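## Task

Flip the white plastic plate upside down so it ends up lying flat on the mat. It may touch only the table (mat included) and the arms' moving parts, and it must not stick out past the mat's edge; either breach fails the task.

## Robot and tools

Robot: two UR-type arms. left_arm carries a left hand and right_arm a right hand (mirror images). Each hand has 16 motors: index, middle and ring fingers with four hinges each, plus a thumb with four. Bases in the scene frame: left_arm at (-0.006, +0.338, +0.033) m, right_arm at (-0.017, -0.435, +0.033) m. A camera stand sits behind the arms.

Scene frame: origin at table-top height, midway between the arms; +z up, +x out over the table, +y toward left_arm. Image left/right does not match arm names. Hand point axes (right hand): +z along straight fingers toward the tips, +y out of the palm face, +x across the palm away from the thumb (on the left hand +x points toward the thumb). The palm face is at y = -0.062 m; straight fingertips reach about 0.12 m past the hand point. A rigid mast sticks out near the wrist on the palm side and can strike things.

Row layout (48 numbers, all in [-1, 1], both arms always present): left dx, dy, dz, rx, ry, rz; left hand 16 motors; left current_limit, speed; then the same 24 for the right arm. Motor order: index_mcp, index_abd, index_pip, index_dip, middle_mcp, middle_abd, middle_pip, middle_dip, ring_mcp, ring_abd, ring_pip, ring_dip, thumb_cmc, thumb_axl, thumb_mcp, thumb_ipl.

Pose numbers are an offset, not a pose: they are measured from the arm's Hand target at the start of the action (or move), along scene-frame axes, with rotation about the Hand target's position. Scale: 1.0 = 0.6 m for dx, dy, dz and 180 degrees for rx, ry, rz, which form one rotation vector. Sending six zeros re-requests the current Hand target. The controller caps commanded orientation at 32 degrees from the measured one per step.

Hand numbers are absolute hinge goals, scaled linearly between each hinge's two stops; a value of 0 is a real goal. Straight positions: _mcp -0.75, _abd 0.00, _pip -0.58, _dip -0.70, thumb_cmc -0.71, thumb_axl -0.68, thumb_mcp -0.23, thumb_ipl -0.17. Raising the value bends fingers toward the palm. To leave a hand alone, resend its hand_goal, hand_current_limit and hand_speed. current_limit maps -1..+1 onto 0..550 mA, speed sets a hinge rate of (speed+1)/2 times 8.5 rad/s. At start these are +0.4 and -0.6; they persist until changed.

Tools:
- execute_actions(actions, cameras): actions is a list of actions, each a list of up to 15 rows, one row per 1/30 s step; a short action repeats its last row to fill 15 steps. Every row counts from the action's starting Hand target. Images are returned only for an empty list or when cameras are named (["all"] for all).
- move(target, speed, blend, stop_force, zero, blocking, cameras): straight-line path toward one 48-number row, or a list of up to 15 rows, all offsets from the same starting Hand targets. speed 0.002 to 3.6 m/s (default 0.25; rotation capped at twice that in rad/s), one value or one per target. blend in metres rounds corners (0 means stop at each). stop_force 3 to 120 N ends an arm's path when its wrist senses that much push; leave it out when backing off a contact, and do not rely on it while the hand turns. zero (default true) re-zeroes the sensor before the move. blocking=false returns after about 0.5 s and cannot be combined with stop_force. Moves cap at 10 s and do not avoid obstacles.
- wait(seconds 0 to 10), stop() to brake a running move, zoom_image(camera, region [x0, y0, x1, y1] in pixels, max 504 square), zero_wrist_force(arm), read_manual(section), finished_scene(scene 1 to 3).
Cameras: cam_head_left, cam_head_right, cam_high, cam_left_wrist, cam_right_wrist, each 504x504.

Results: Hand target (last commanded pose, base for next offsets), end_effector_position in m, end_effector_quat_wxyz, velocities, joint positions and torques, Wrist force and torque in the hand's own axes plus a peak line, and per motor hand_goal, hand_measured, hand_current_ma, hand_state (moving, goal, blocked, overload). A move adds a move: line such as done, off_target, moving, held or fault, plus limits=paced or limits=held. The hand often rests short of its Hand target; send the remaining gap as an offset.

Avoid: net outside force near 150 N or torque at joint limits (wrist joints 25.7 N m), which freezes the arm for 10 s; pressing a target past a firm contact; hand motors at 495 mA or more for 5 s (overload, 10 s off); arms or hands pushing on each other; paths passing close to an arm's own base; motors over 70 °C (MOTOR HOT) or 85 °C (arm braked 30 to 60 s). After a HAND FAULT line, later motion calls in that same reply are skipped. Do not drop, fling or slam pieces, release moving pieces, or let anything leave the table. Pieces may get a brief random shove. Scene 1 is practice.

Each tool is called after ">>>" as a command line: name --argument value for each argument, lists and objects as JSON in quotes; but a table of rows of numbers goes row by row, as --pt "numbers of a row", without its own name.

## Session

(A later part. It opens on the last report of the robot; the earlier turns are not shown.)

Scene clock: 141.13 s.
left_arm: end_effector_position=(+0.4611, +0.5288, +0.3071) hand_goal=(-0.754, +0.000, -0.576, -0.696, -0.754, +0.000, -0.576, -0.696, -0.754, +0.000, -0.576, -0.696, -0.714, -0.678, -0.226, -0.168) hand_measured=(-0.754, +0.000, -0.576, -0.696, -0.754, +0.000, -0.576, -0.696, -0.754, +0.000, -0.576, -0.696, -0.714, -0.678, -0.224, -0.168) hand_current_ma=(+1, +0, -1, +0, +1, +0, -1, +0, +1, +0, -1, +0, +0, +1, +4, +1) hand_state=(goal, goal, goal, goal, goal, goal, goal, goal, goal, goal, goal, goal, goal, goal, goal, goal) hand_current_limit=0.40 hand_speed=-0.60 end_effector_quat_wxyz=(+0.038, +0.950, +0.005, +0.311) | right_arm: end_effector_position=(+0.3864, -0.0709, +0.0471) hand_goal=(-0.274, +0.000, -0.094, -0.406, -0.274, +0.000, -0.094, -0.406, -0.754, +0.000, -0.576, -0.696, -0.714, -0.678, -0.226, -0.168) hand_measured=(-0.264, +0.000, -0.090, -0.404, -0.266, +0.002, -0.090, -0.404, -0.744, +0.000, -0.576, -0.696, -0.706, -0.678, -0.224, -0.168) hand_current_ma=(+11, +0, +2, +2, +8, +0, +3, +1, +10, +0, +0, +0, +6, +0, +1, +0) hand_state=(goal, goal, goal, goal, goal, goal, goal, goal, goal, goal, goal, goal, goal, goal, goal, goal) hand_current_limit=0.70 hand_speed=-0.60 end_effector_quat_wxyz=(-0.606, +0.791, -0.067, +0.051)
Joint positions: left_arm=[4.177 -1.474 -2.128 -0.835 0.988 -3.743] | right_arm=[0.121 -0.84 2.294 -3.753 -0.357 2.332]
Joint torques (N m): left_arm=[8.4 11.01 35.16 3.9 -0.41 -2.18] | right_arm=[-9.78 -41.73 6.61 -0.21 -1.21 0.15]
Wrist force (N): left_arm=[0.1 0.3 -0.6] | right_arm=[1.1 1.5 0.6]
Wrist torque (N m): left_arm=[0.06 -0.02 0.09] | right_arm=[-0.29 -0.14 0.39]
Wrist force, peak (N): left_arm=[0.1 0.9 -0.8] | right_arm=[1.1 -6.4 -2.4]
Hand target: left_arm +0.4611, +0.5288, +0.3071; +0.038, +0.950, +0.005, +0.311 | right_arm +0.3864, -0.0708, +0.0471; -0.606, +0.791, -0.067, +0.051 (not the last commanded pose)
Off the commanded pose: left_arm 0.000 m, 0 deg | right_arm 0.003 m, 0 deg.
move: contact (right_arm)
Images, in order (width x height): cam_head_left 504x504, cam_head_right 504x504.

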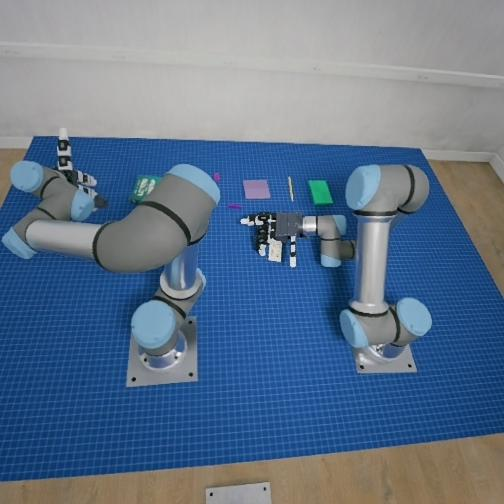

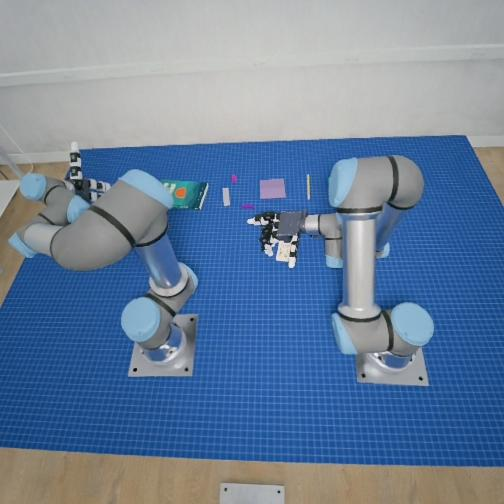

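>>> move --pt "0 0 0 0 0 0 -0.754 0 -0.576 -0.696 -0.754 0 -0.576 -0.696 -0.754 0 -0.576 -0.696 -0.714 -0.678 -0.226 -0.168 0.4 -0.6 -0.0035 -0.0195 0.001 0 0 0 -0.274 0 -0.0949 -0.4058 -0.274 0 -0.0949 -0.4058 -0.754 0 -0.576 -0.696 -0.714 -0.678 -0.226 -0.168 0.7 -0.6" --pt "0 0 0 0 0 0 -0.754 0 -0.576 -0.696 -0.754 0 -0.576 -0.696 -0.754 0 -0.576 -0.696 -0.714 -0.678 -0.226 -0.168 0.4 -0.6 -0.0242 -0.1633 0.001 0 0 0.0128 -0.274 0 -0.0949 -0.4058 -0.274 0 -0.0949 -0.4058 -0.754 0 -0.576 -0.696 -0.714 -0.678 -0.226 -0.168 0.7 -0.6" --speed 0.03 --blend '[0.001,0]' --stop_force 8 --cameras '["cam_head_left","cam_head_right"]'

>>> zoom_image --camera "cam_head_left" --region '[250, 220, 320, 290]'

Scene clock: 155.27 s.
left_arm: end_effector_position=(+0.4611, +0.5288, +0.3071) hand_goal=(-0.754, +0.000, -0.576, -0.696, -0.754, +0.000, -0.576, -0.696, -0.754, +0.000, -0.576, -0.696, -0.714, -0.678, -0.226, -0.168) hand_measured=(-0.754, +0.000, -0.576, -0.696, -0.754, +0.000, -0.576, -0.696, -0.754, +0.000, -0.576, -0.696, -0.714, -0.678, -0.224, -0.168) hand_current_ma=(+1, +0, -1, +0, +1, +0, -1, +0, +1, +0, -1, +0, +0, +1, +4, +1) hand_state=(goal, goal, goal, goal, goal, goal, goal, goal, goal, goal, goal, goal, goal, goal, goal, goal) hand_current_limit=0.40 hand_speed=-0.60 end_effector_quat_wxyz=(+0.038, +0.950, +0.005, +0.311) | right_arm: end_effector_position=(+0.3719, -0.1688, +0.0477) hand_goal=(-0.274, +0.000, -0.094, -0.406, -0.274, +0.000, -0.094, -0.406, -0.754, +0.000, -0.576, -0.696, -0.714, -0.678, -0.226, -0.168) hand_measured=(-0.270, +0.000, -0.094, -0.404, -0.274, +0.002, -0.096, -0.406, -0.744, +0.000, -0.576, -0.696, -0.706, -0.678, -0.224, -0.168) hand_current_ma=(+3, +0, +0, +0, +0, +0, -1, +0, +10, +0, +0, +0, +6, +0, +1, +0) hand_state=(goal, goal, goal, goal, goal, goal, goal, goal, goal, goal, goal, goal, goal, goal, goal, goal) hand_current_limit=0.70 hand_speed=-0.60 end_effector_quat_wxyz=(-0.607, +0.792, -0.051, +0.038)
Joint positions: left_arm=[4.177 -1.474 -2.128 -0.835 0.988 -3.743] | right_arm=[-0.135 -1.17 2.471 -2.678 -0.269 1.371]
Joint torques (N m): left_arm=[7.67 10.66 35.25 3.94 -0.61 -2.17] | right_arm=[-14.45 -32.41 -20.24 -0.33 3.83 -2.08]
Wrist force (N): left_arm=[0.0 0.8 -0.7] | right_arm=[1.1 0.8 0.3]
Wrist torque (N m): left_arm=[0.13 -0.02 0.07] | right_arm=[-0.24 -0.11 0.43]
Wrist force, peak (N): left_arm=[0.4 0.8 -0.8] | right_arm=[1.2 1.8 0.6]
Hand target: left_arm +0.4611, +0.5288, +0.3071; +0.038, +0.950, +0.005, +0.311 | right_arm +0.3719, -0.1688, +0.0477; -0.607, +0.792, -0.051, +0.038
Off the commanded pose: left_arm 0.000 m, 0 deg | right_arm 0.000 m, 0 deg.
move: done
Images, in order (width x height): cam_head_left 504x504, cam_head_right 504x504.

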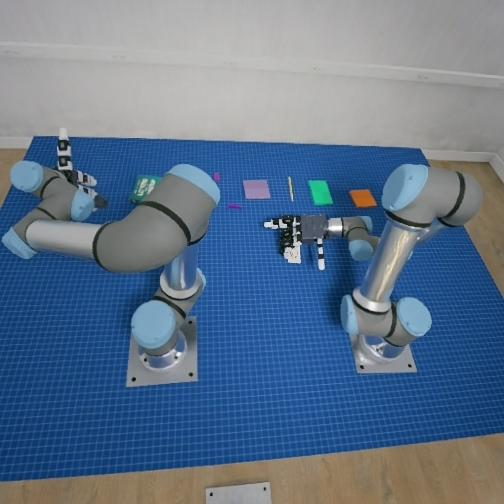

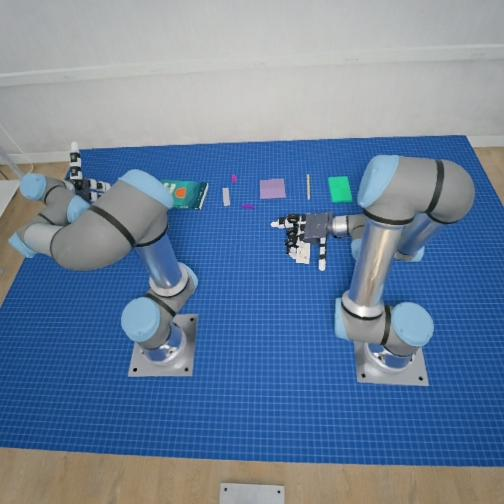

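Scaled by 7.200 from the camera's 504x504 image, which has a finer 720x720 frame.

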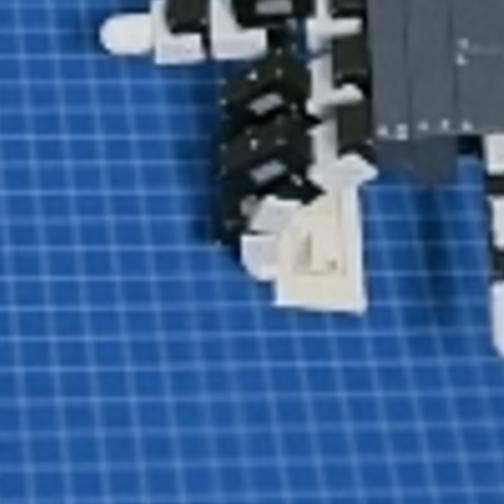

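>>> move --pt "0 0 0 0 0 0 -0.754 0 -0.576 -0.696 -0.754 0 -0.576 -0.696 -0.754 0 -0.576 -0.696 -0.714 -0.678 -0.226 -0.168 0.4 -0.6 -0.0143 -0.145 0 0 0 0.0139 -0.274 0 -0.0949 -0.4058 -0.274 0 -0.0949 -0.4058 -0.754 0 -0.576 -0.696 -0.714 -0.678 -0.226 -0.168 0.7 -0.6" --pt "0 0 0 0 0 0 -0.754 0 -0.576 -0.696 -0.754 0 -0.576 -0.696 -0.754 0 -0.576 -0.696 -0.714 -0.678 -0.226 -0.168 0.4 -0.6 -0.0222 -0.2902 0 0 0 0.0278 -0.274 0 -0.0949 -0.4058 -0.274 0 -0.0949 -0.4058 -0.754 0 -0.576 -0.696 -0.714 -0.678 -0.226 -0.168 0.7 -0.6" --pt "0 0 0 0 0 0 -0.754 0 -0.576 -0.696 -0.754 0 -0.576 -0.696 -0.754 0 -0.576 -0.696 -0.714 -0.678 -0.226 -0.168 0.4 -0.6 -0.0232 -0.4398 0 0 0 0.0417 -0.274 0 -0.0949 -0.4058 -0.274 0 -0.0949 -0.4058 -0.754 0 -0.576 -0.696 -0.714 -0.678 -0.226 -0.168 0.7 -0.6" --speed 0.045 --blend '[0.005,0.005,0]' --stop_force 8 --cameras '["cam_head_left","cam_head_right"]'

>>> zoom_image --camera "cam_head_left" --region '[290, 210, 370, 290]'

>>> zoom_image --camera "cam_head_right" --region '[320, 210, 400, 290]'

Scene clock: 178.80 s.
left_arm: end_effector_position=(+0.4611, +0.5288, +0.3071) hand_goal=(-0.754, +0.000, -0.576, -0.696, -0.754, +0.000, -0.576, -0.696, -0.754, +0.000, -0.576, -0.696, -0.714, -0.678, -0.226, -0.168) hand_measured=(-0.754, +0.000, -0.576, -0.696, -0.754, +0.000, -0.576, -0.696, -0.754, +0.000, -0.576, -0.696, -0.714, -0.678, -0.224, -0.168) hand_current_ma=(+1, +0, -1, +0, +1, +0, -1, +0, +1, +0, -1, +0, +0, +1, +4, +1) hand_state=(goal, goal, goal, goal, goal, goal, goal, goal, goal, goal, goal, goal, goal, goal, goal, goal) hand_current_limit=0.40 hand_speed=-0.60 end_effector_quat_wxyz=(+0.038, +0.950, +0.005, +0.311) | right_arm: end_effector_position=(+0.3580, -0.4327, +0.0477) hand_goal=(-0.274, +0.000, -0.094, -0.406, -0.274, +0.000, -0.094, -0.406, -0.754, +0.000, -0.576, -0.696, -0.714, -0.678, -0.226, -0.168) hand_measured=(-0.274, +0.000, -0.096, -0.406, -0.280, +0.002, -0.098, -0.406, -0.744, +0.000, -0.576, -0.696, -0.706, -0.678, -0.224, -0.168) hand_current_ma=(+0, +0, -1, +0, -6, +0, -3, +0, +10, +0, +0, +0, +6, +0, +1, +0) hand_state=(goal, goal, goal, goal, goal, goal, goal, goal, goal, goal, goal, goal, goal, goal, goal, goal) hand_current_limit=0.70 hand_speed=-0.60 end_effector_quat_wxyz=(-0.608, +0.794, +0.001, -0.001)
Joint positions: left_arm=[4.177 -1.474 -2.128 -0.835 0.988 -3.743] | right_arm=[-0.719 -1.212 2.128 -1.286 -0.803 0.264]
Joint torques (N m): left_arm=[7.76 11.27 34.66 3.93 -0.94 -2.02] | right_arm=[-14.27 -14.64 -24.57 2.13 -2.19 -1.95]
Wrist force (N): left_arm=[0.4 0.7 -0.8] | right_arm=[1.2 0.0 0.6]
Wrist torque (N m): left_arm=[0.11 -0.07 0.12] | right_arm=[-0.19 -0.15 0.44]
Wrist force, peak (N): left_arm=[0.1 1.0 -0.7] | right_arm=[1.3 0.6 1.3]
Hand target: left_arm +0.4611, +0.5288, +0.3071; +0.038, +0.950, +0.005, +0.311 | right_arm +0.3580, -0.4327, +0.0477; -0.608, +0.794, +0.001, -0.001
Off the commanded pose: left_arm 0.000 m, 0 deg | right_arm 0.000 m, 0 deg.
move: done
Images, in order (width x height): cam_head_left 504x504, cam_head_right 504x504.

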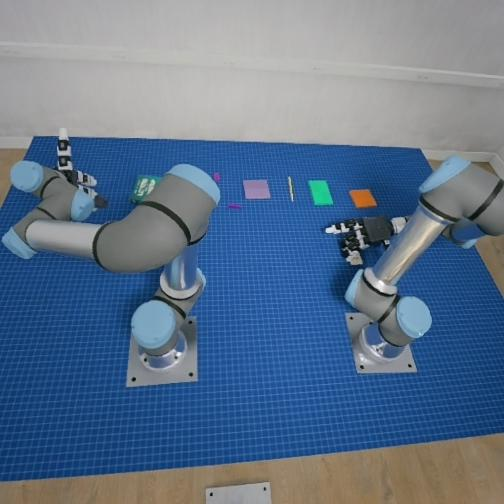

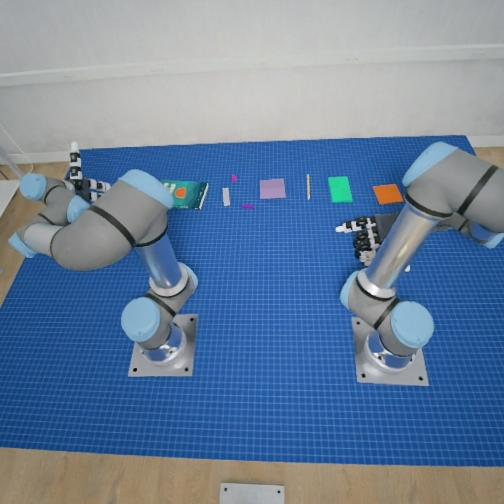

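Scaled by 6.300 from the camera's 504x504 image, which has a finer 720x720 frame.

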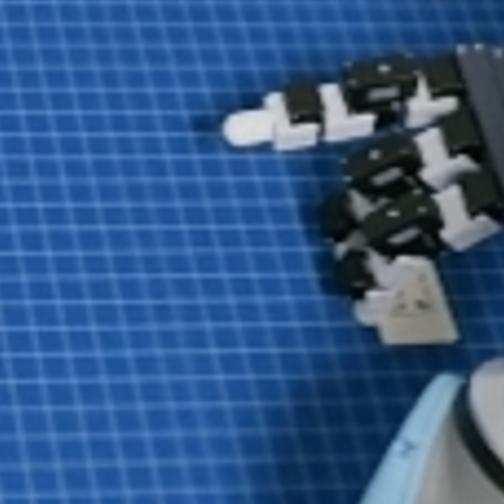

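Scaled by 6.300 from the camera's 504x504 image, which has a finer 720x720 frame.

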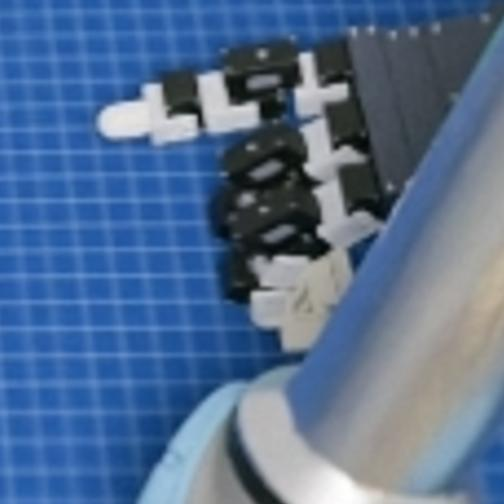

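>>> move --pt "0 0 0 0 0 0 -0.754 0 -0.576 -0.696 -0.754 0 -0.576 -0.696 -0.754 0 -0.576 -0.696 -0.714 -0.678 -0.226 -0.168 0.4 -0.6 0 -0.398 0 0 0 0 -0.274 0 -0.0949 -0.4058 -0.274 0 -0.0949 -0.4058 -0.754 0 -0.576 -0.696 -0.714 -0.678 -0.226 -0.168 0.7 -0.6" --speed 0.05 --stop_force 8 --cameras '["cam_head_left","cam_head_right"]'

>>> zoom_image --camera "cam_head_left" --region '[340, 200, 440, 300]'

>>> zoom_image --camera "cam_head_right" --region '[380, 200, 480, 300]'

Scene clock: 193.50 s.
left_arm: end_effector_position=(+0.4611, +0.5288, +0.3071) hand_goal=(-0.754, +0.000, -0.576, -0.696, -0.754, +0.000, -0.576, -0.696, -0.754, +0.000, -0.576, -0.696, -0.714, -0.678, -0.226, -0.168) hand_measured=(-0.754, +0.000, -0.576, -0.696, -0.754, +0.000, -0.576, -0.696, -0.754, +0.000, -0.576, -0.696, -0.714, -0.678, -0.224, -0.168) hand_current_ma=(+1, +0, -1, +0, +1, +0, -1, +0, +1, +0, -1, +0, +0, +1, +4, +1) hand_state=(goal, goal, goal, goal, goal, goal, goal, goal, goal, goal, goal, goal, goal, goal, goal, goal) hand_current_limit=0.40 hand_speed=-0.60 end_effector_quat_wxyz=(+0.038, +0.950, +0.005, +0.311) | right_arm: end_effector_position=(+0.3580, -0.6715, +0.0477) hand_goal=(-0.274, +0.000, -0.094, -0.406, -0.274, +0.000, -0.094, -0.406, -0.754, +0.000, -0.576, -0.696, -0.714, -0.678, -0.226, -0.168) hand_measured=(-0.286, +0.000, -0.100, -0.406, -0.292, +0.002, -0.106, -0.410, -0.744, +0.000, -0.576, -0.696, -0.706, -0.678, -0.224, -0.168) hand_current_ma=(-13, +0, -4, +0, -27, +0, -12, -2, +10, +0, +0, +0, +6, +0, +1, +0) hand_state=(goal, goal, goal, goal, goal, goal, goal, goal, goal, goal, goal, goal, goal, goal, goal, goal) hand_current_limit=0.70 hand_speed=-0.60 end_effector_quat_wxyz=(-0.608, +0.794, +0.001, -0.001)
Joint positions: left_arm=[4.177 -1.474 -2.128 -0.835 0.988 -3.743] | right_arm=[-1.013 -0.946 1.656 -1.009 -1.081 0.145]
Joint torques (N m): left_arm=[6.66 11.33 35 3.86 -1.34 -1.84] | right_arm=[-14.64 -26.89 -28.02 2.06 -2.32 -2.01]
Wrist force (N): left_arm=[0.1 0.6 -0.4] | right_arm=[0.8 -1.1 1.3]
Wrist torque (N m): left_arm=[0.08 -0.03 0.10] | right_arm=[-0.19 -0.10 0.36]
Wrist force, peak (N): left_arm=[0.2 0.9 -0.8] | right_arm=[0.3 -1.8 1.7]
Hand target: left_arm +0.4611, +0.5288, +0.3071; +0.038, +0.950, +0.005, +0.311 | right_arm +0.3580, -0.6715, +0.0477; -0.608, +0.794, +0.001, -0.001
Off the commanded pose: left_arm 0.000 m, 0 deg | right_arm 0.000 m, 0 deg.
move: done
Images, in order (width x height): cam_head_left 504x504, cam_head_right 504x504.

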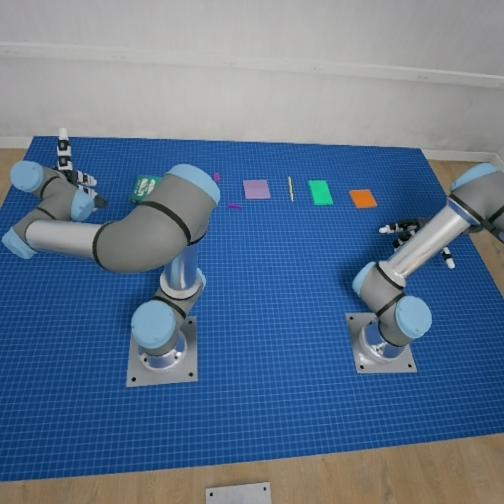

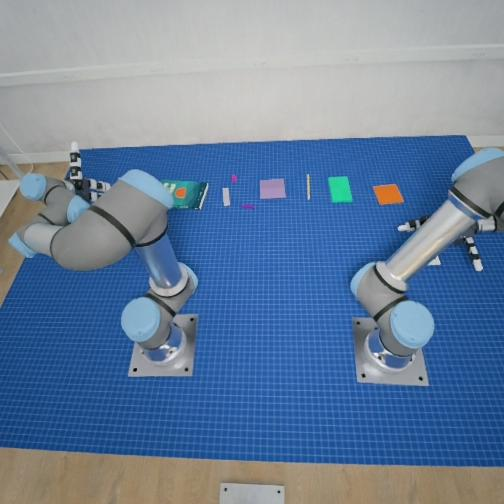

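Scaled by 5.040 from the camera's 504x504 image, which has a finer 720x720 frame.

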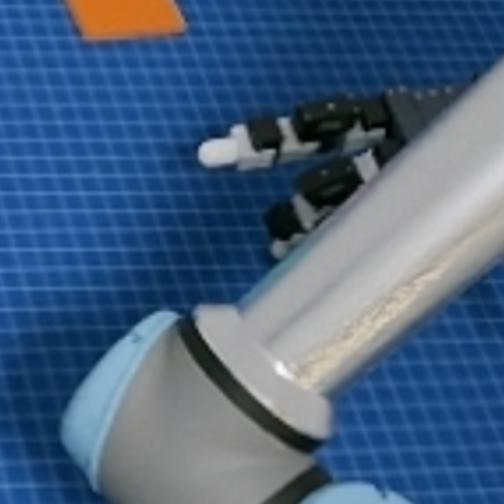

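Scaled by 5.040 from the camera's 504x504 image, which has a finer 720x720 frame.

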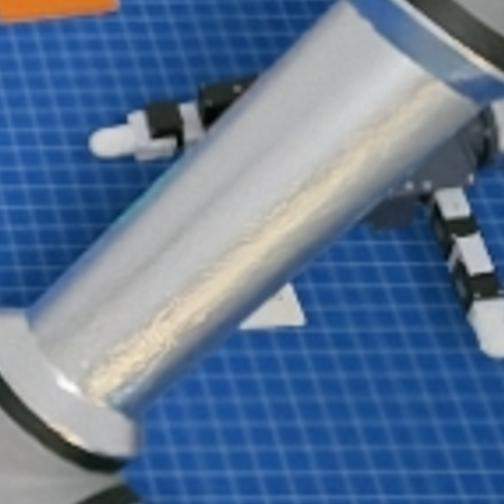

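>>> move --pt "0 0 0 0 0 0 -0.754 0 -0.576 -0.696 -0.754 0 -0.576 -0.696 -0.754 0 -0.576 -0.696 -0.714 -0.678 -0.226 -0.168 0.4 -0.6 0 0.02 0.02 0 0 0 -0.274 0 -0.0949 -0.4058 -0.274 0 -0.0949 -0.4058 -0.754 0 -0.576 -0.696 -0.714 -0.678 -0.226 -0.168 0.7 -0.6" --pt "0 0 0 0 0 0 -0.754 0 -0.576 -0.696 -0.754 0 -0.576 -0.696 -0.754 0 -0.576 -0.696 -0.714 -0.678 -0.226 -0.168 0.4 -0.6 0 0.02 0.17 0 0 0 -0.274 0 -0.0949 -0.4058 -0.274 0 -0.0949 -0.4058 -0.754 0 -0.576 -0.696 -0.714 -0.678 -0.226 -0.168 0.7 -0.6" --pt "0 0 0 0 0 0 -0.754 0 -0.576 -0.696 -0.754 0 -0.576 -0.696 -0.754 0 -0.576 -0.696 -0.714 -0.678 -0.226 -0.168 0.4 -0.6 0.11 0.32 0.17 0 0 -0.5 0.2055 0.125 -0.0949 -0.4058 -0.754 0 -0.576 -0.696 -0.754 0 -0.576 -0.696 0.571 -0.678 -0.14 -0.168 0.7 -0.6" --speed '[0.1,0.3,0.4]' --blend '[0.005,0.03,0]' --cameras '["cam_head_left","cam_head_right"]'

>>> zoom_image --camera "cam_head_left" --region '[370, 210, 450, 290]'

>>> zoom_image --camera "cam_head_right" --region '[400, 210, 480, 290]'

Scene clock: 208.70 s.
left_arm: end_effector_position=(+0.4611, +0.5288, +0.3071) hand_goal=(-0.754, +0.000, -0.576, -0.696, -0.754, +0.000, -0.576, -0.696, -0.754, +0.000, -0.576, -0.696, -0.714, -0.678, -0.226, -0.168) hand_measured=(-0.754, +0.000, -0.576, -0.696, -0.754, +0.000, -0.576, -0.696, -0.754, +0.000, -0.576, -0.696, -0.714, -0.678, -0.224, -0.168) hand_current_ma=(+1, +0, -1, +0, +1, +0, -1, +0, +1, +0, -1, +0, +0, +1, +4, +1) hand_state=(goal, goal, goal, goal, goal, goal, goal, goal, goal, goal, goal, goal, goal, goal, goal, goal) hand_current_limit=0.40 hand_speed=-0.60 end_effector_quat_wxyz=(+0.038, +0.950, +0.005, +0.311) | right_arm: end_effector_position=(+0.4240, -0.4795, +0.1497) hand_goal=(+0.206, +0.124, -0.094, -0.406, -0.754, +0.000, -0.576, -0.696, -0.754, +0.000, -0.576, -0.696, +0.570, -0.678, -0.140, -0.168) hand_measured=(+0.204, +0.120, -0.096, -0.406, -0.732, +0.002, -0.568, -0.694, -0.744, +0.000, -0.576, -0.696, +0.568, -0.678, -0.142, -0.168) hand_current_ma=(-1, -2, -1, +0, +33, +0, +6, +2, +10, +0, +0, +0, -1, +0, -1, +0) hand_state=(goal, goal, goal, goal, blocked, goal, goal, goal, goal, goal, goal, goal, goal, goal, goal, goal) hand_current_limit=0.70 hand_speed=-0.60 end_effector_quat_wxyz=(-0.431, +0.562, -0.561, +0.429)
Joint positions: left_arm=[4.177 -1.474 -2.128 -0.835 0.988 -3.743] | right_arm=[-0.791 -1.729 2.359 -0.247 0.769 -0.282]
Joint torques (N m): left_arm=[5.77 12.08 34.58 3.89 -1.67 -1.72] | right_arm=[11.9 1.76 -29.12 1.78 1.68 -1.87]
Wrist force (N): left_arm=[0.0 0.7 -0.6] | right_arm=[0.9 1.3 0.4]
Wrist torque (N m): left_arm=[0.10 -0.02 0.08] | right_arm=[-0.24 -0.08 0.47]
Wrist force, peak (N): left_arm=[0.6 0.8 -0.8] | right_arm=[0.9 2.8 0.6]
Hand target: left_arm +0.4611, +0.5288, +0.3071; +0.038, +0.950, +0.005, +0.311 | right_arm +0.4240, -0.4795, +0.1497; -0.431, +0.562, -0.561, +0.429
Off the commanded pose: left_arm 0.000 m, 0 deg | right_arm 0.000 m, 0 deg.
move: done
Images, in order (width x height): cam_head_left 504x504, cam_head_right 504x504.

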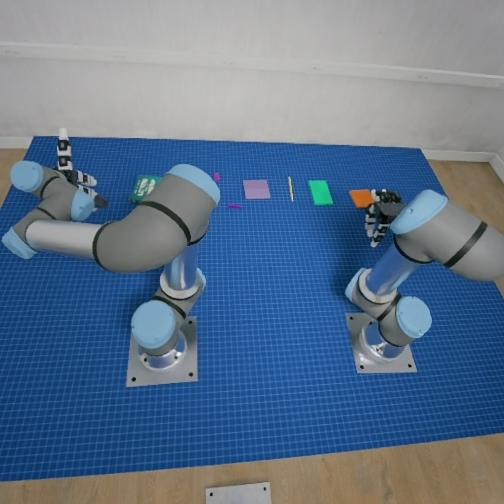

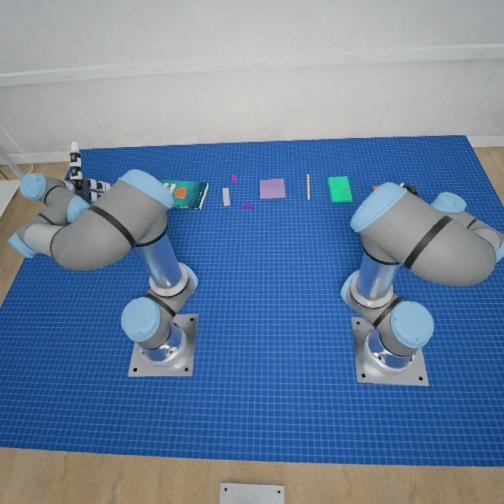

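Scaled by 6.300 from the camera's 504x504 image, which has a finer 720x720 frame.

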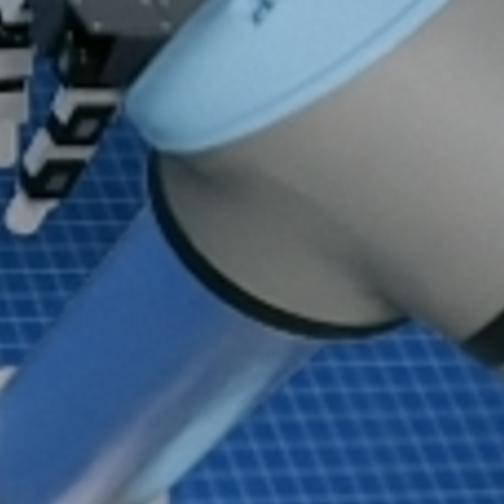

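Scaled by 6.300 from the camera's 504x504 image, which has a finer 720x720 frame.

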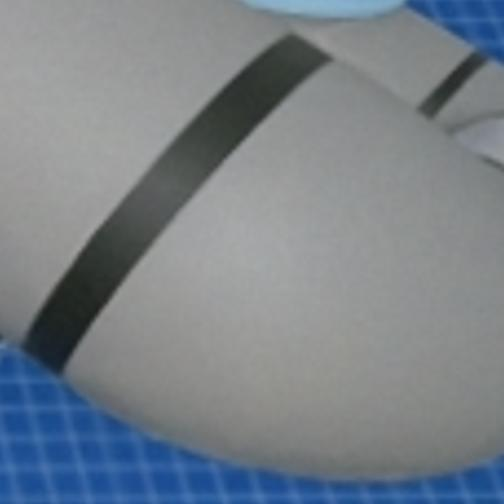

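>>> move --pt "0 0 0 0 0 0 -0.754 0 -0.576 -0.696 -0.754 0 -0.576 -0.696 -0.754 0 -0.576 -0.696 -0.714 -0.678 -0.226 -0.168 0.4 -0.6 0.2 0.6 0.08 0 0 0 0.2055 0.125 -0.0949 -0.4058 -0.754 0 -0.576 -0.696 -0.754 0 -0.576 -0.696 0.571 -0.678 -0.14 -0.168 0.7 -0.6" --speed 0.4 --cameras '["cam_head_left","cam_head_right"]'

>>> zoom_image --camera "cam_head_left" --region '[370, 210, 450, 290]'

>>> zoom_image --camera "cam_head_right" --region '[400, 210, 480, 290]'

Scene clock: 217.83 s.
left_arm: end_effector_position=(+0.4611, +0.5288, +0.3071) hand_goal=(-0.754, +0.000, -0.576, -0.696, -0.754, +0.000, -0.576, -0.696, -0.754, +0.000, -0.576, -0.696, -0.714, -0.678, -0.226, -0.168) hand_measured=(-0.754, +0.000, -0.576, -0.696, -0.754, +0.000, -0.576, -0.696, -0.754, +0.000, -0.576, -0.696, -0.714, -0.678, -0.224, -0.168) hand_current_ma=(+1, +0, -1, +0, +1, +0, -1, +0, +1, +0, -1, +0, +0, +1, +4, +1) hand_state=(goal, goal, goal, goal, goal, goal, goal, goal, goal, goal, goal, goal, goal, goal, goal, goal) hand_current_limit=0.40 hand_speed=-0.60 end_effector_quat_wxyz=(+0.038, +0.950, +0.005, +0.311) | right_arm: end_effector_position=(+0.5439, -0.1196, +0.1977) hand_goal=(+0.206, +0.124, -0.094, -0.406, -0.754, +0.000, -0.576, -0.696, -0.754, +0.000, -0.576, -0.696, +0.570, -0.678, -0.140, -0.168) hand_measured=(+0.204, +0.120, -0.096, -0.406, -0.732, +0.002, -0.568, -0.694, -0.744, +0.000, -0.576, -0.696, +0.568, -0.678, -0.142, -0.168) hand_current_ma=(-1, -2, -1, +0, +33, +0, +6, +2, +10, +0, +0, +0, +0, +0, -1, +0) hand_state=(goal, goal, goal, goal, blocked, goal, goal, goal, goal, goal, goal, goal, goal, goal, goal, goal) hand_current_limit=0.70 hand_speed=-0.60 end_effector_quat_wxyz=(-0.431, +0.562, -0.560, +0.429)
Joint positions: left_arm=[4.177 -1.474 -2.128 -0.835 0.988 -3.743] | right_arm=[0.433 -1.288 1.732 -0.161 1.941 0.106]
Joint torques (N m): left_arm=[5.13 11.31 34.53 3.84 -1.9 -1.73] | right_arm=[11.68 -20.17 -32.64 0.85 2.37 1.79]
Wrist force (N): left_arm=[0.3 0.6 -0.8] | right_arm=[0.7 1.5 0.4]
Wrist torque (N m): left_arm=[0.11 -0.06 0.10] | right_arm=[-0.25 -0.09 0.27]
Wrist force, peak (N): left_arm=[0.4 0.9 -0.7] | right_arm=[2.4 1.8 0.4]
Hand target: left_arm +0.4611, +0.5288, +0.3071; +0.038, +0.950, +0.005, +0.311 | right_arm +0.5440, -0.1195, +0.1977; -0.431, +0.562, -0.561, +0.429
Off the commanded pose: left_arm 0.000 m, 0 deg | right_arm 0.000 m, 0 deg.
move: done
Images, in order (width x height): cam_head_left 504x504, cam_head_right 504x504.

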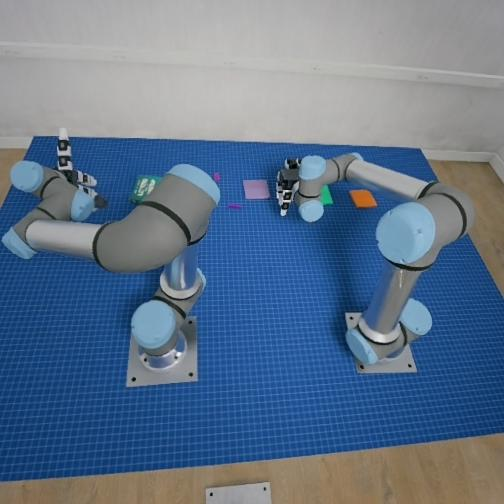

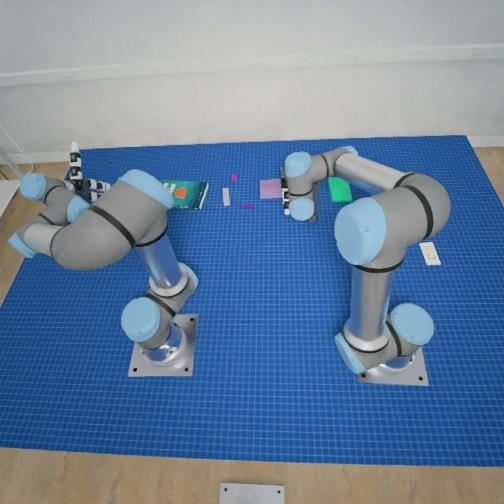

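Scaled by 6.300 from the camera's 504x504 image, which has a finer 720x720 frame.

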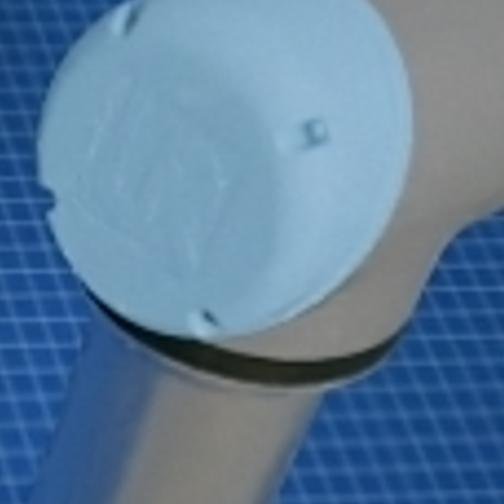

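Scaled by 6.300 from the camera's 504x504 image, which has a finer 720x720 frame.

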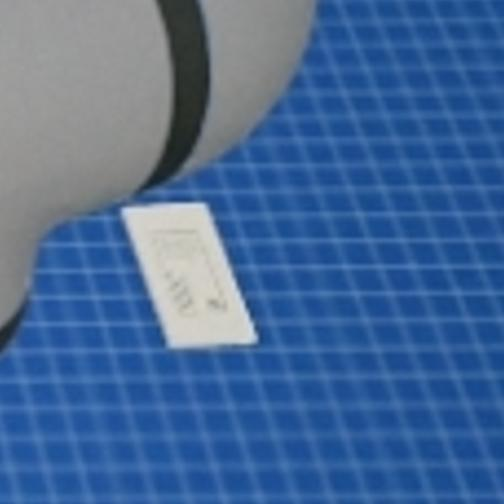

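>>> move --pt "0 0 0 0 0 0 -0.754 0 -0.576 -0.696 -0.754 0 -0.576 -0.696 -0.754 0 -0.576 -0.696 -0.714 -0.678 -0.226 -0.168 0.4 -0.6 -0.1808 -0.8508 0 0 0 0 0.2055 0.125 -0.0949 -0.4058 -0.754 0 -0.576 -0.696 -0.754 0 -0.576 -0.696 0.571 -0.678 -0.19 -0.168 0.7 -0.6" --pt "0 0 0 0 0 0 -0.754 0 -0.576 -0.696 -0.754 0 -0.576 -0.696 -0.754 0 -0.576 -0.696 -0.714 -0.678 -0.226 -0.168 0.4 -0.6 -0.1808 -0.8508 -0.225 0 0 0 0.2055 0.125 -0.0949 -0.4058 -0.754 0 -0.576 -0.696 -0.754 0 -0.576 -0.696 0.571 -0.678 -0.19 -0.168 0.7 -0.6" --speed '[0.4,0.2]' --blend '[0.03,0]' --cameras '[]'

>>> move --target '[0,0,0,0,0,0,-0.754,0,-0.576,-0.696,-0.754,0,-0.576,-0.696,-0.754,0,-0.576,-0.696,-0.714,-0.678,-0.226,-0.168,0.4,-0.6, 0,0,-0.045,0,0,0,0.2055,0.125,-0.0949,-0.4058,-0.754,0,-0.576,-0.696,-0.754,0,-0.576,-0.696,0.571,-0.678,-0.19,-0.168,0.7,-0.6]' --speed 0.015 --stop_force 3 --cameras '["cam_head_left","cam_head_right"]'

>>> zoom_image --camera "cam_head_left" --region '[390, 210, 470, 290]'

>>> zoom_image --camera "cam_head_right" --region '[400, 210, 480, 290]'

Scene clock: 236.27 s.
left_arm: end_effector_position=(+0.4611, +0.5288, +0.3071) hand_goal=(-0.754, +0.000, -0.576, -0.696, -0.754, +0.000, -0.576, -0.696, -0.754, +0.000, -0.576, -0.696, -0.714, -0.678, -0.226, -0.168) hand_measured=(-0.754, +0.000, -0.576, -0.696, -0.754, +0.000, -0.576, -0.696, -0.754, +0.000, -0.576, -0.696, -0.714, -0.678, -0.224, -0.168) hand_current_ma=(+1, +0, -1, +0, +1, +0, -1, +0, +1, +0, -1, +0, +0, +1, +4, +1) hand_state=(goal, goal, goal, goal, goal, goal, goal, goal, goal, goal, goal, goal, goal, goal, goal, goal) hand_current_limit=0.40 hand_speed=-0.60 end_effector_quat_wxyz=(+0.038, +0.950, +0.005, +0.311) | right_arm: end_effector_position=(+0.4355, -0.6300, +0.0628) hand_goal=(+0.206, +0.124, -0.094, -0.406, -0.754, +0.000, -0.576, -0.696, -0.754, +0.000, -0.576, -0.696, +0.570, -0.678, -0.190, -0.168) hand_measured=(+0.204, +0.120, -0.096, -0.406, -0.734, +0.002, -0.568, -0.694, -0.744, +0.000, -0.576, -0.696, +0.570, -0.678, -0.186, -0.168) hand_current_ma=(-1, -2, -1, +0, +32, +0, +6, +2, +10, +0, +0, +0, +0, +0, +3, +0) hand_state=(goal, goal, goal, goal, blocked, goal, goal, goal, goal, goal, goal, goal, goal, goal, goal, goal) hand_current_limit=0.70 hand_speed=-0.60 end_effector_quat_wxyz=(-0.431, +0.562, -0.561, +0.429)
Joint positions: left_arm=[4.177 -1.474 -2.128 -0.835 0.988 -3.743] | right_arm=[-1.078 -1.276 2.2 -0.363 0.512 -0.501]
Joint torques (N m): left_arm=[4.83 11.33 34.94 3.83 -1.83 -1.43] | right_arm=[12.09 -12.74 -1.69 -1.66 1.48 2.06]
Wrist force (N): left_arm=[0.3 1.0 -0.5] | right_arm=[0.7 1.9 0.3]
Wrist torque (N m): left_arm=[0.13 -0.06 0.09] | right_arm=[-0.17 -0.07 0.34]
Wrist force, peak (N): left_arm=[0.2 0.9 -0.9] | right_arm=[2.7 0.5 -0.6]
Hand target: left_arm +0.4611, +0.5288, +0.3071; +0.038, +0.950, +0.005, +0.311 | right_arm +0.4355, -0.6300, +0.0627; -0.431, +0.562, -0.561, +0.429
Off the commanded pose: left_arm 0.000 m, 0 deg | right_arm 0.000 m, 0 deg.
move: done
No camera images: "cameras" was empty.

Scene clock: 239.00 s.
left_arm: end_effector_position=(+0.4611, +0.5288, +0.3071) hand_goal=(-0.754, +0.000, -0.576, -0.696, -0.754, +0.000, -0.576, -0.696, -0.754, +0.000, -0.576, -0.696, -0.714, -0.678, -0.226, -0.168) hand_measured=(-0.754, +0.000, -0.576, -0.696, -0.754, +0.000, -0.576, -0.696, -0.754, +0.000, -0.576, -0.696, -0.714, -0.678, -0.224, -0.168) hand_current_ma=(+1, +0, -1, +0, +1, +0, -1, +0, +1, +0, -1, +0, +0, +1, +4, +1) hand_state=(goal, goal, goal, goal, goal, goal, goal, goal, goal, goal, goal, goal, goal, goal, goal, goal) hand_current_limit=0.40 hand_speed=-0.60 end_effector_quat_wxyz=(+0.038, +0.950, +0.005, +0.311) | right_arm: end_effector_position=(+0.4355, -0.6300, +0.0412) hand_goal=(+0.206, +0.124, -0.094, -0.406, -0.754, +0.000, -0.576, -0.696, -0.754, +0.000, -0.576, -0.696, +0.570, -0.678, -0.190, -0.168) hand_measured=(+0.200, +0.122, -0.090, -0.400, -0.734, +0.002, -0.568, -0.694, -0.744, +0.000, -0.576, -0.696, +0.570, -0.678, -0.186, -0.168) hand_current_ma=(-4, +0, +2, +4, +32, +0, +6, +2, +10, +0, +0, +0, +0, +0, +3, +0) hand_state=(goal, goal, goal, goal, blocked, goal, goal, goal, goal, goal, goal, goal, goal, goal, goal, goal) hand_current_limit=0.70 hand_speed=-0.60 end_effector_quat_wxyz=(-0.431, +0.562, -0.561, +0.429)
Joint positions: left_arm=[4.177 -1.474 -2.128 -0.835 0.988 -3.743] | right_arm=[-1.078 -1.224 2.214 -0.428 0.512 -0.501]
Joint torques (N m): left_arm=[4.62 11.56 34.73 3.75 -1.84 -1.67] | right_arm=[8.3 -33.71 -21.87 2.51 0.82 -1]
Wrist force (N): left_arm=[0.4 0.7 -0.6] | right_arm=[0.4 0.9 -0.1]
Wrist torque (N m): left_arm=[0.09 -0.07 0.11] | right_arm=[-0.19 -0.01 0.36]
Wrist force, peak (N): left_arm=[0.5 0.7 -0.9] | right_arm=[0.2 -7.8 0.1]
Hand target: left_arm +0.4611, +0.5288, +0.3071; +0.038, +0.950, +0.005, +0.311 | right_arm +0.4355, -0.6300, +0.0412; -0.431, +0.562, -0.561, +0.429 (not the last commanded pose)
Off the commanded pose: left_arm 0.000 m, 0 deg | right_arm 0.005 m, 0 deg.
move: contact (right_arm)
Images, in order (width x height): cam_head_left 504x504, cam_head_right 504x504.

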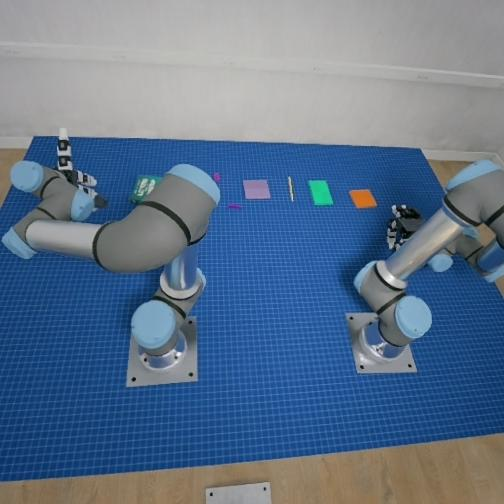

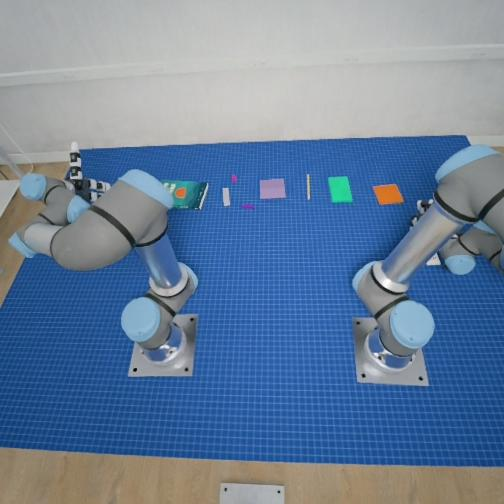

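Scaled by 6.300 from the camera's 504x504 image, which has a finer 720x720 frame.

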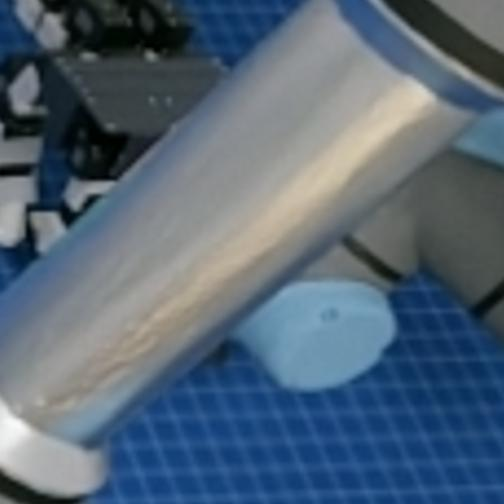

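Scaled by 6.300 from the camera's 504x504 image, which has a finer 720x720 frame.

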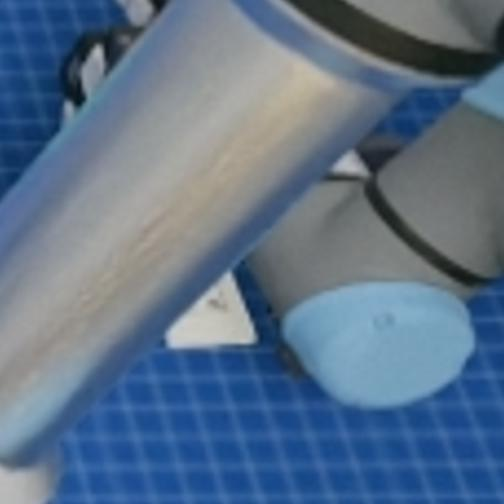

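>>> move --pt "0 0 0 0 0 0 -0.754 0 -0.576 -0.696 -0.754 0 -0.576 -0.696 -0.754 0 -0.576 -0.696 -0.714 -0.678 -0.226 -0.168 0.4 -0.6 0 0 0.0015 0 0 0 0.2055 0.125 -0.0949 -0.4058 -0.754 0 -0.576 -0.696 -0.754 0 -0.576 -0.696 0.571 -0.678 -0.19 -0.168 0.7 -0.6" --pt "0 0 0 0 0 0 -0.754 0 -0.576 -0.696 -0.754 0 -0.576 -0.696 -0.754 0 -0.576 -0.696 -0.714 -0.678 -0.226 -0.168 0.4 -0.6 0 -0.1 0.0015 0 0 0 0.2055 0.125 -0.0949 -0.4058 -0.754 0 -0.576 -0.696 -0.754 0 -0.576 -0.696 0.571 -0.678 -0.19 -0.168 0.7 -0.6" --speed 0.04 --blend '[0.0005,0]' --stop_force 8 --cameras '[]'

Scene clock: 249.60 s.
left_arm: end_effector_position=(+0.4611, +0.5288, +0.3071) hand_goal=(-0.754, +0.000, -0.576, -0.696, -0.754, +0.000, -0.576, -0.696, -0.754, +0.000, -0.576, -0.696, -0.714, -0.678, -0.226, -0.168) hand_measured=(-0.754, +0.000, -0.576, -0.696, -0.754, +0.000, -0.576, -0.696, -0.754, +0.000, -0.576, -0.696, -0.714, -0.678, -0.224, -0.168) hand_current_ma=(+1, +0, -1, +0, +1, +0, -1, +0, +1, +0, -1, +0, +0, +1, +4, +1) hand_state=(goal, goal, goal, goal, goal, goal, goal, goal, goal, goal, goal, goal, goal, goal, goal, goal) hand_current_limit=0.40 hand_speed=-0.60 end_effector_quat_wxyz=(+0.038, +0.950, +0.005, +0.311) | right_arm: end_effector_position=(+0.4355, -0.6900, +0.0421) hand_goal=(+0.206, +0.124, -0.094, -0.406, -0.754, +0.000, -0.576, -0.696, -0.754, +0.000, -0.576, -0.696, +0.570, -0.678, -0.190, -0.168) hand_measured=(+0.204, +0.122, -0.092, -0.404, -0.734, +0.002, -0.568, -0.694, -0.744, +0.000, -0.576, -0.696, +0.566, -0.678, -0.188, -0.168) hand_current_ma=(+0, -1, +1, +1, +32, +0, +6, +2, +10, +0, +0, +0, -3, +0, +1, +0) hand_state=(goal, goal, goal, goal, blocked, goal, goal, goal, goal, goal, goal, goal, goal, goal, goal, goal) hand_current_limit=0.70 hand_speed=-0.60 end_effector_quat_wxyz=(-0.431, +0.562, -0.561, +0.429)
Joint positions: left_arm=[4.177 -1.474 -2.128 -0.835 0.988 -3.743] | right_arm=[-1.151 -1.133 2.073 -0.299 0.452 -0.589]
Joint torques (N m): left_arm=[4.17 11.49 34.56 3.68 -1.84 -1.39] | right_arm=[-14.41 -17.12 -23.8 2.72 -3.31 -2.18]
Wrist force (N): left_arm=[0.1 0.8 -0.5] | right_arm=[0.3 0.7 -0.4]
Wrist torque (N m): left_arm=[0.11 -0.03 0.08] | right_arm=[-0.28 -0.05 0.45]
Wrist force, peak (N): left_arm=[0.3 0.7 -0.9] | right_arm=[0.5 1.9 -0.1]
Hand target: left_arm +0.4611, +0.5288, +0.3071; +0.038, +0.950, +0.005, +0.311 | right_arm +0.4355, -0.6900, +0.0421; -0.431, +0.562, -0.561, +0.429
Off the commanded pose: left_arm 0.000 m, 0 deg | right_arm 0.000 m, 0 deg.
move: done
No camera images: "cameras" was empty.

>>> move --pt "0 0 0 0 0 0 -0.754 0 -0.576 -0.696 -0.754 0 -0.576 -0.696 -0.754 0 -0.576 -0.696 -0.714 -0.678 -0.226 -0.168 0.4 -0.6 0 -0.545 0 0 0 0 0.2055 0.125 -0.0949 -0.4058 -0.754 0 -0.576 -0.696 -0.754 0 -0.576 -0.696 0.571 -0.678 -0.19 -0.168 0.7 -0.6" --speed 0.045 --stop_force 8 --cameras '["cam_head_left"]'

>>> zoom_image --camera "cam_head_left" --region '[424, 205, 504, 285]'

Scene clock: 262.10 s.
left_arm: end_effector_position=(+0.4611, +0.5288, +0.3071) hand_goal=(-0.754, +0.000, -0.576, -0.696, -0.754, +0.000, -0.576, -0.696, -0.754, +0.000, -0.576, -0.696, -0.714, -0.678, -0.226, -0.168) hand_measured=(-0.754, +0.000, -0.576, -0.696, -0.754, +0.000, -0.576, -0.696, -0.754, +0.000, -0.576, -0.696, -0.714, -0.678, -0.224, -0.168) hand_current_ma=(+1, +0, -1, +0, +1, +0, -1, +0, +1, +0, -1, +0, +0, +1, +4, +1) hand_state=(goal, goal, goal, goal, goal, goal, goal, goal, goal, goal, goal, goal, goal, goal, goal, goal) hand_current_limit=0.40 hand_speed=-0.60 end_effector_quat_wxyz=(+0.038, +0.950, +0.005, +0.311) | right_arm: end_effector_position=(+0.4355, -1.0170, +0.0421) hand_goal=(+0.206, +0.124, -0.094, -0.406, -0.754, +0.000, -0.576, -0.696, -0.754, +0.000, -0.576, -0.696, +0.570, -0.678, -0.190, -0.168) hand_measured=(+0.216, +0.106, -0.086, -0.402, -0.734, +0.002, -0.568, -0.694, -0.744, +0.000, -0.576, -0.696, +0.506, -0.678, -0.196, -0.170) hand_current_ma=(+12, -19, +7, +3, +32, +0, +6, +2, +10, +0, +0, +0, -156, +0, -8, -2) hand_state=(goal, goal, goal, goal, blocked, goal, goal, goal, goal, goal, goal, goal, blocked, goal, goal, goal) hand_current_limit=0.70 hand_speed=-0.60 end_effector_quat_wxyz=(-0.431, +0.562, -0.561, +0.429)
Joint positions: left_arm=[4.177 -1.474 -2.128 -0.835 0.988 -3.743] | right_arm=[-1.335 -0.518 0.953 0.532 0.322 -0.942]
Joint torques (N m): left_arm=[2.56 12.5 34.47 3.68 -1.84 -1.35] | right_arm=[-14.73 -39.91 -29.88 2.59 -3.26 -2.73]
Wrist force (N): left_arm=[0.3 0.6 -0.2] | right_arm=[-2.4 -3.4 -0.9]
Wrist torque (N m): left_arm=[0.06 -0.05 0.10] | right_arm=[-0.71 0.06 0.68]
Wrist force, peak (N): left_arm=[0.6 0.9 -0.8] | right_arm=[-3.2 -4.9 -1.6]
Hand target: left_arm +0.4611, +0.5288, +0.3071; +0.038, +0.950, +0.005, +0.311 | right_arm +0.4355, -1.0170, +0.0421; -0.431, +0.562, -0.561, +0.429
Off the commanded pose: left_arm 0.000 m, 0 deg | right_arm 0.000 m, 0 deg.
move: done
Images, in order (width x height): cam_head_left 504x504.

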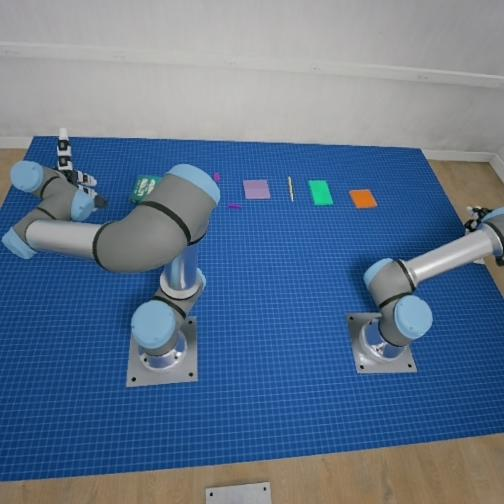

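Scaled by 6.300 from the camera's 504x504 image, which has a finer 720x720 frame.

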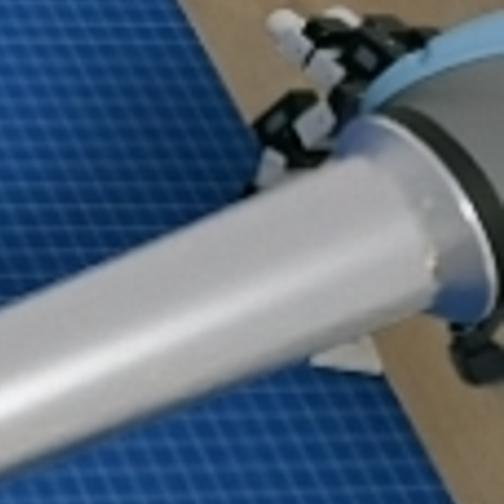

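>>> move --pt "0 0 0 0 0 0 -0.754 0 -0.576 -0.696 -0.754 0 -0.576 -0.696 -0.754 0 -0.576 -0.696 -0.714 -0.678 -0.226 -0.168 0.4 -0.6 0 0 0.0022 0 0 0 0.2055 0.125 -0.0949 -0.4058 -0.754 0 -0.576 -0.696 -0.754 0 -0.576 -0.696 0.571 -0.678 -0.19 -0.168 0.7 -0.6" --speed 0.01 --cameras '["cam_head_left"]'

>>> zoom_image --camera "cam_head_left" --region '[454, 235, 504, 285]'

Scene clock: 271.80 s.
left_arm: end_effector_position=(+0.4611, +0.5288, +0.3071) hand_goal=(-0.754, +0.000, -0.576, -0.696, -0.754, +0.000, -0.576, -0.696, -0.754, +0.000, -0.576, -0.696, -0.714, -0.678, -0.226, -0.168) hand_measured=(-0.754, +0.000, -0.576, -0.696, -0.754, +0.000, -0.576, -0.696, -0.754, +0.000, -0.576, -0.696, -0.714, -0.678, -0.224, -0.168) hand_current_ma=(+1, +0, -1, +0, +1, +0, -1, +0, +1, +0, -1, +0, +0, +1, +4, +1) hand_state=(goal, goal, goal, goal, goal, goal, goal, goal, goal, goal, goal, goal, goal, goal, goal, goal) hand_current_limit=0.40 hand_speed=-0.60 end_effector_quat_wxyz=(+0.038, +0.950, +0.005, +0.311) | right_arm: end_effector_position=(+0.4355, -1.0170, +0.0433) hand_goal=(+0.206, +0.124, -0.094, -0.406, -0.754, +0.000, -0.576, -0.696, -0.754, +0.000, -0.576, -0.696, +0.570, -0.678, -0.190, -0.168) hand_measured=(+0.210, +0.120, -0.092, -0.404, -0.734, +0.002, -0.568, -0.694, -0.744, +0.000, -0.576, -0.696, +0.554, -0.678, -0.192, -0.170) hand_current_ma=(+3, -3, +1, +1, +32, +0, +6, +2, +10, +0, +0, +0, -19, +0, -2, -2) hand_state=(goal, goal, goal, goal, blocked, goal, goal, goal, goal, goal, goal, goal, goal, goal, goal, goal) hand_current_limit=0.70 hand_speed=-0.60 end_effector_quat_wxyz=(-0.431, +0.562, -0.561, +0.429)
Joint positions: left_arm=[4.177 -1.474 -2.128 -0.835 0.988 -3.743] | right_arm=[-1.335 -0.519 0.953 0.534 0.322 -0.942]
Joint torques (N m): left_arm=[2.86 11.61 34.3 3.66 -1.89 -1.32] | right_arm=[-12.55 -61.43 -29.29 3.45 -3.27 -1.23]
Wrist force (N): left_arm=[0.2 0.7 -0.6] | right_arm=[0.6 1.1 0.2]
Wrist torque (N m): left_arm=[0.10 -0.05 0.09] | right_arm=[-0.24 -0.13 0.46]
Wrist force, peak (N): left_arm=[0.2 0.9 -0.8] | right_arm=[-2.7 -3.4 -0.9]
Hand target: left_arm +0.4611, +0.5288, +0.3071; +0.038, +0.950, +0.005, +0.311 | right_arm +0.4355, -1.0170, +0.0434; -0.431, +0.562, -0.561, +0.429
Off the commanded pose: left_arm 0.000 m, 0 deg | right_arm 0.000 m, 0 deg.
move: done
Images, in order (width x height): cam_head_left 504x504.

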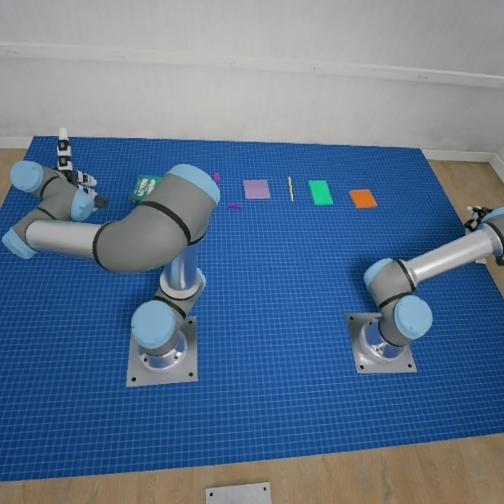

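Scaled by 10.080 from the camera's 504x504 image, which has a finer 720x720 frame.

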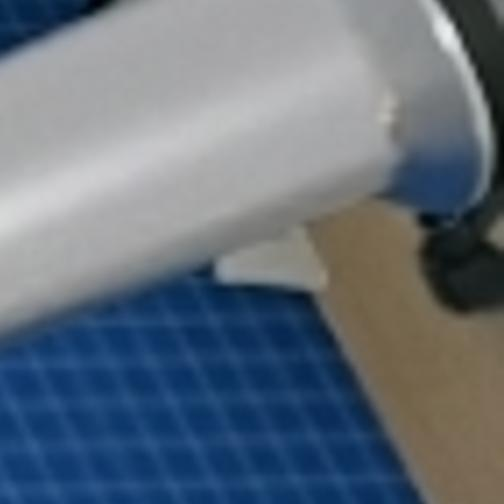

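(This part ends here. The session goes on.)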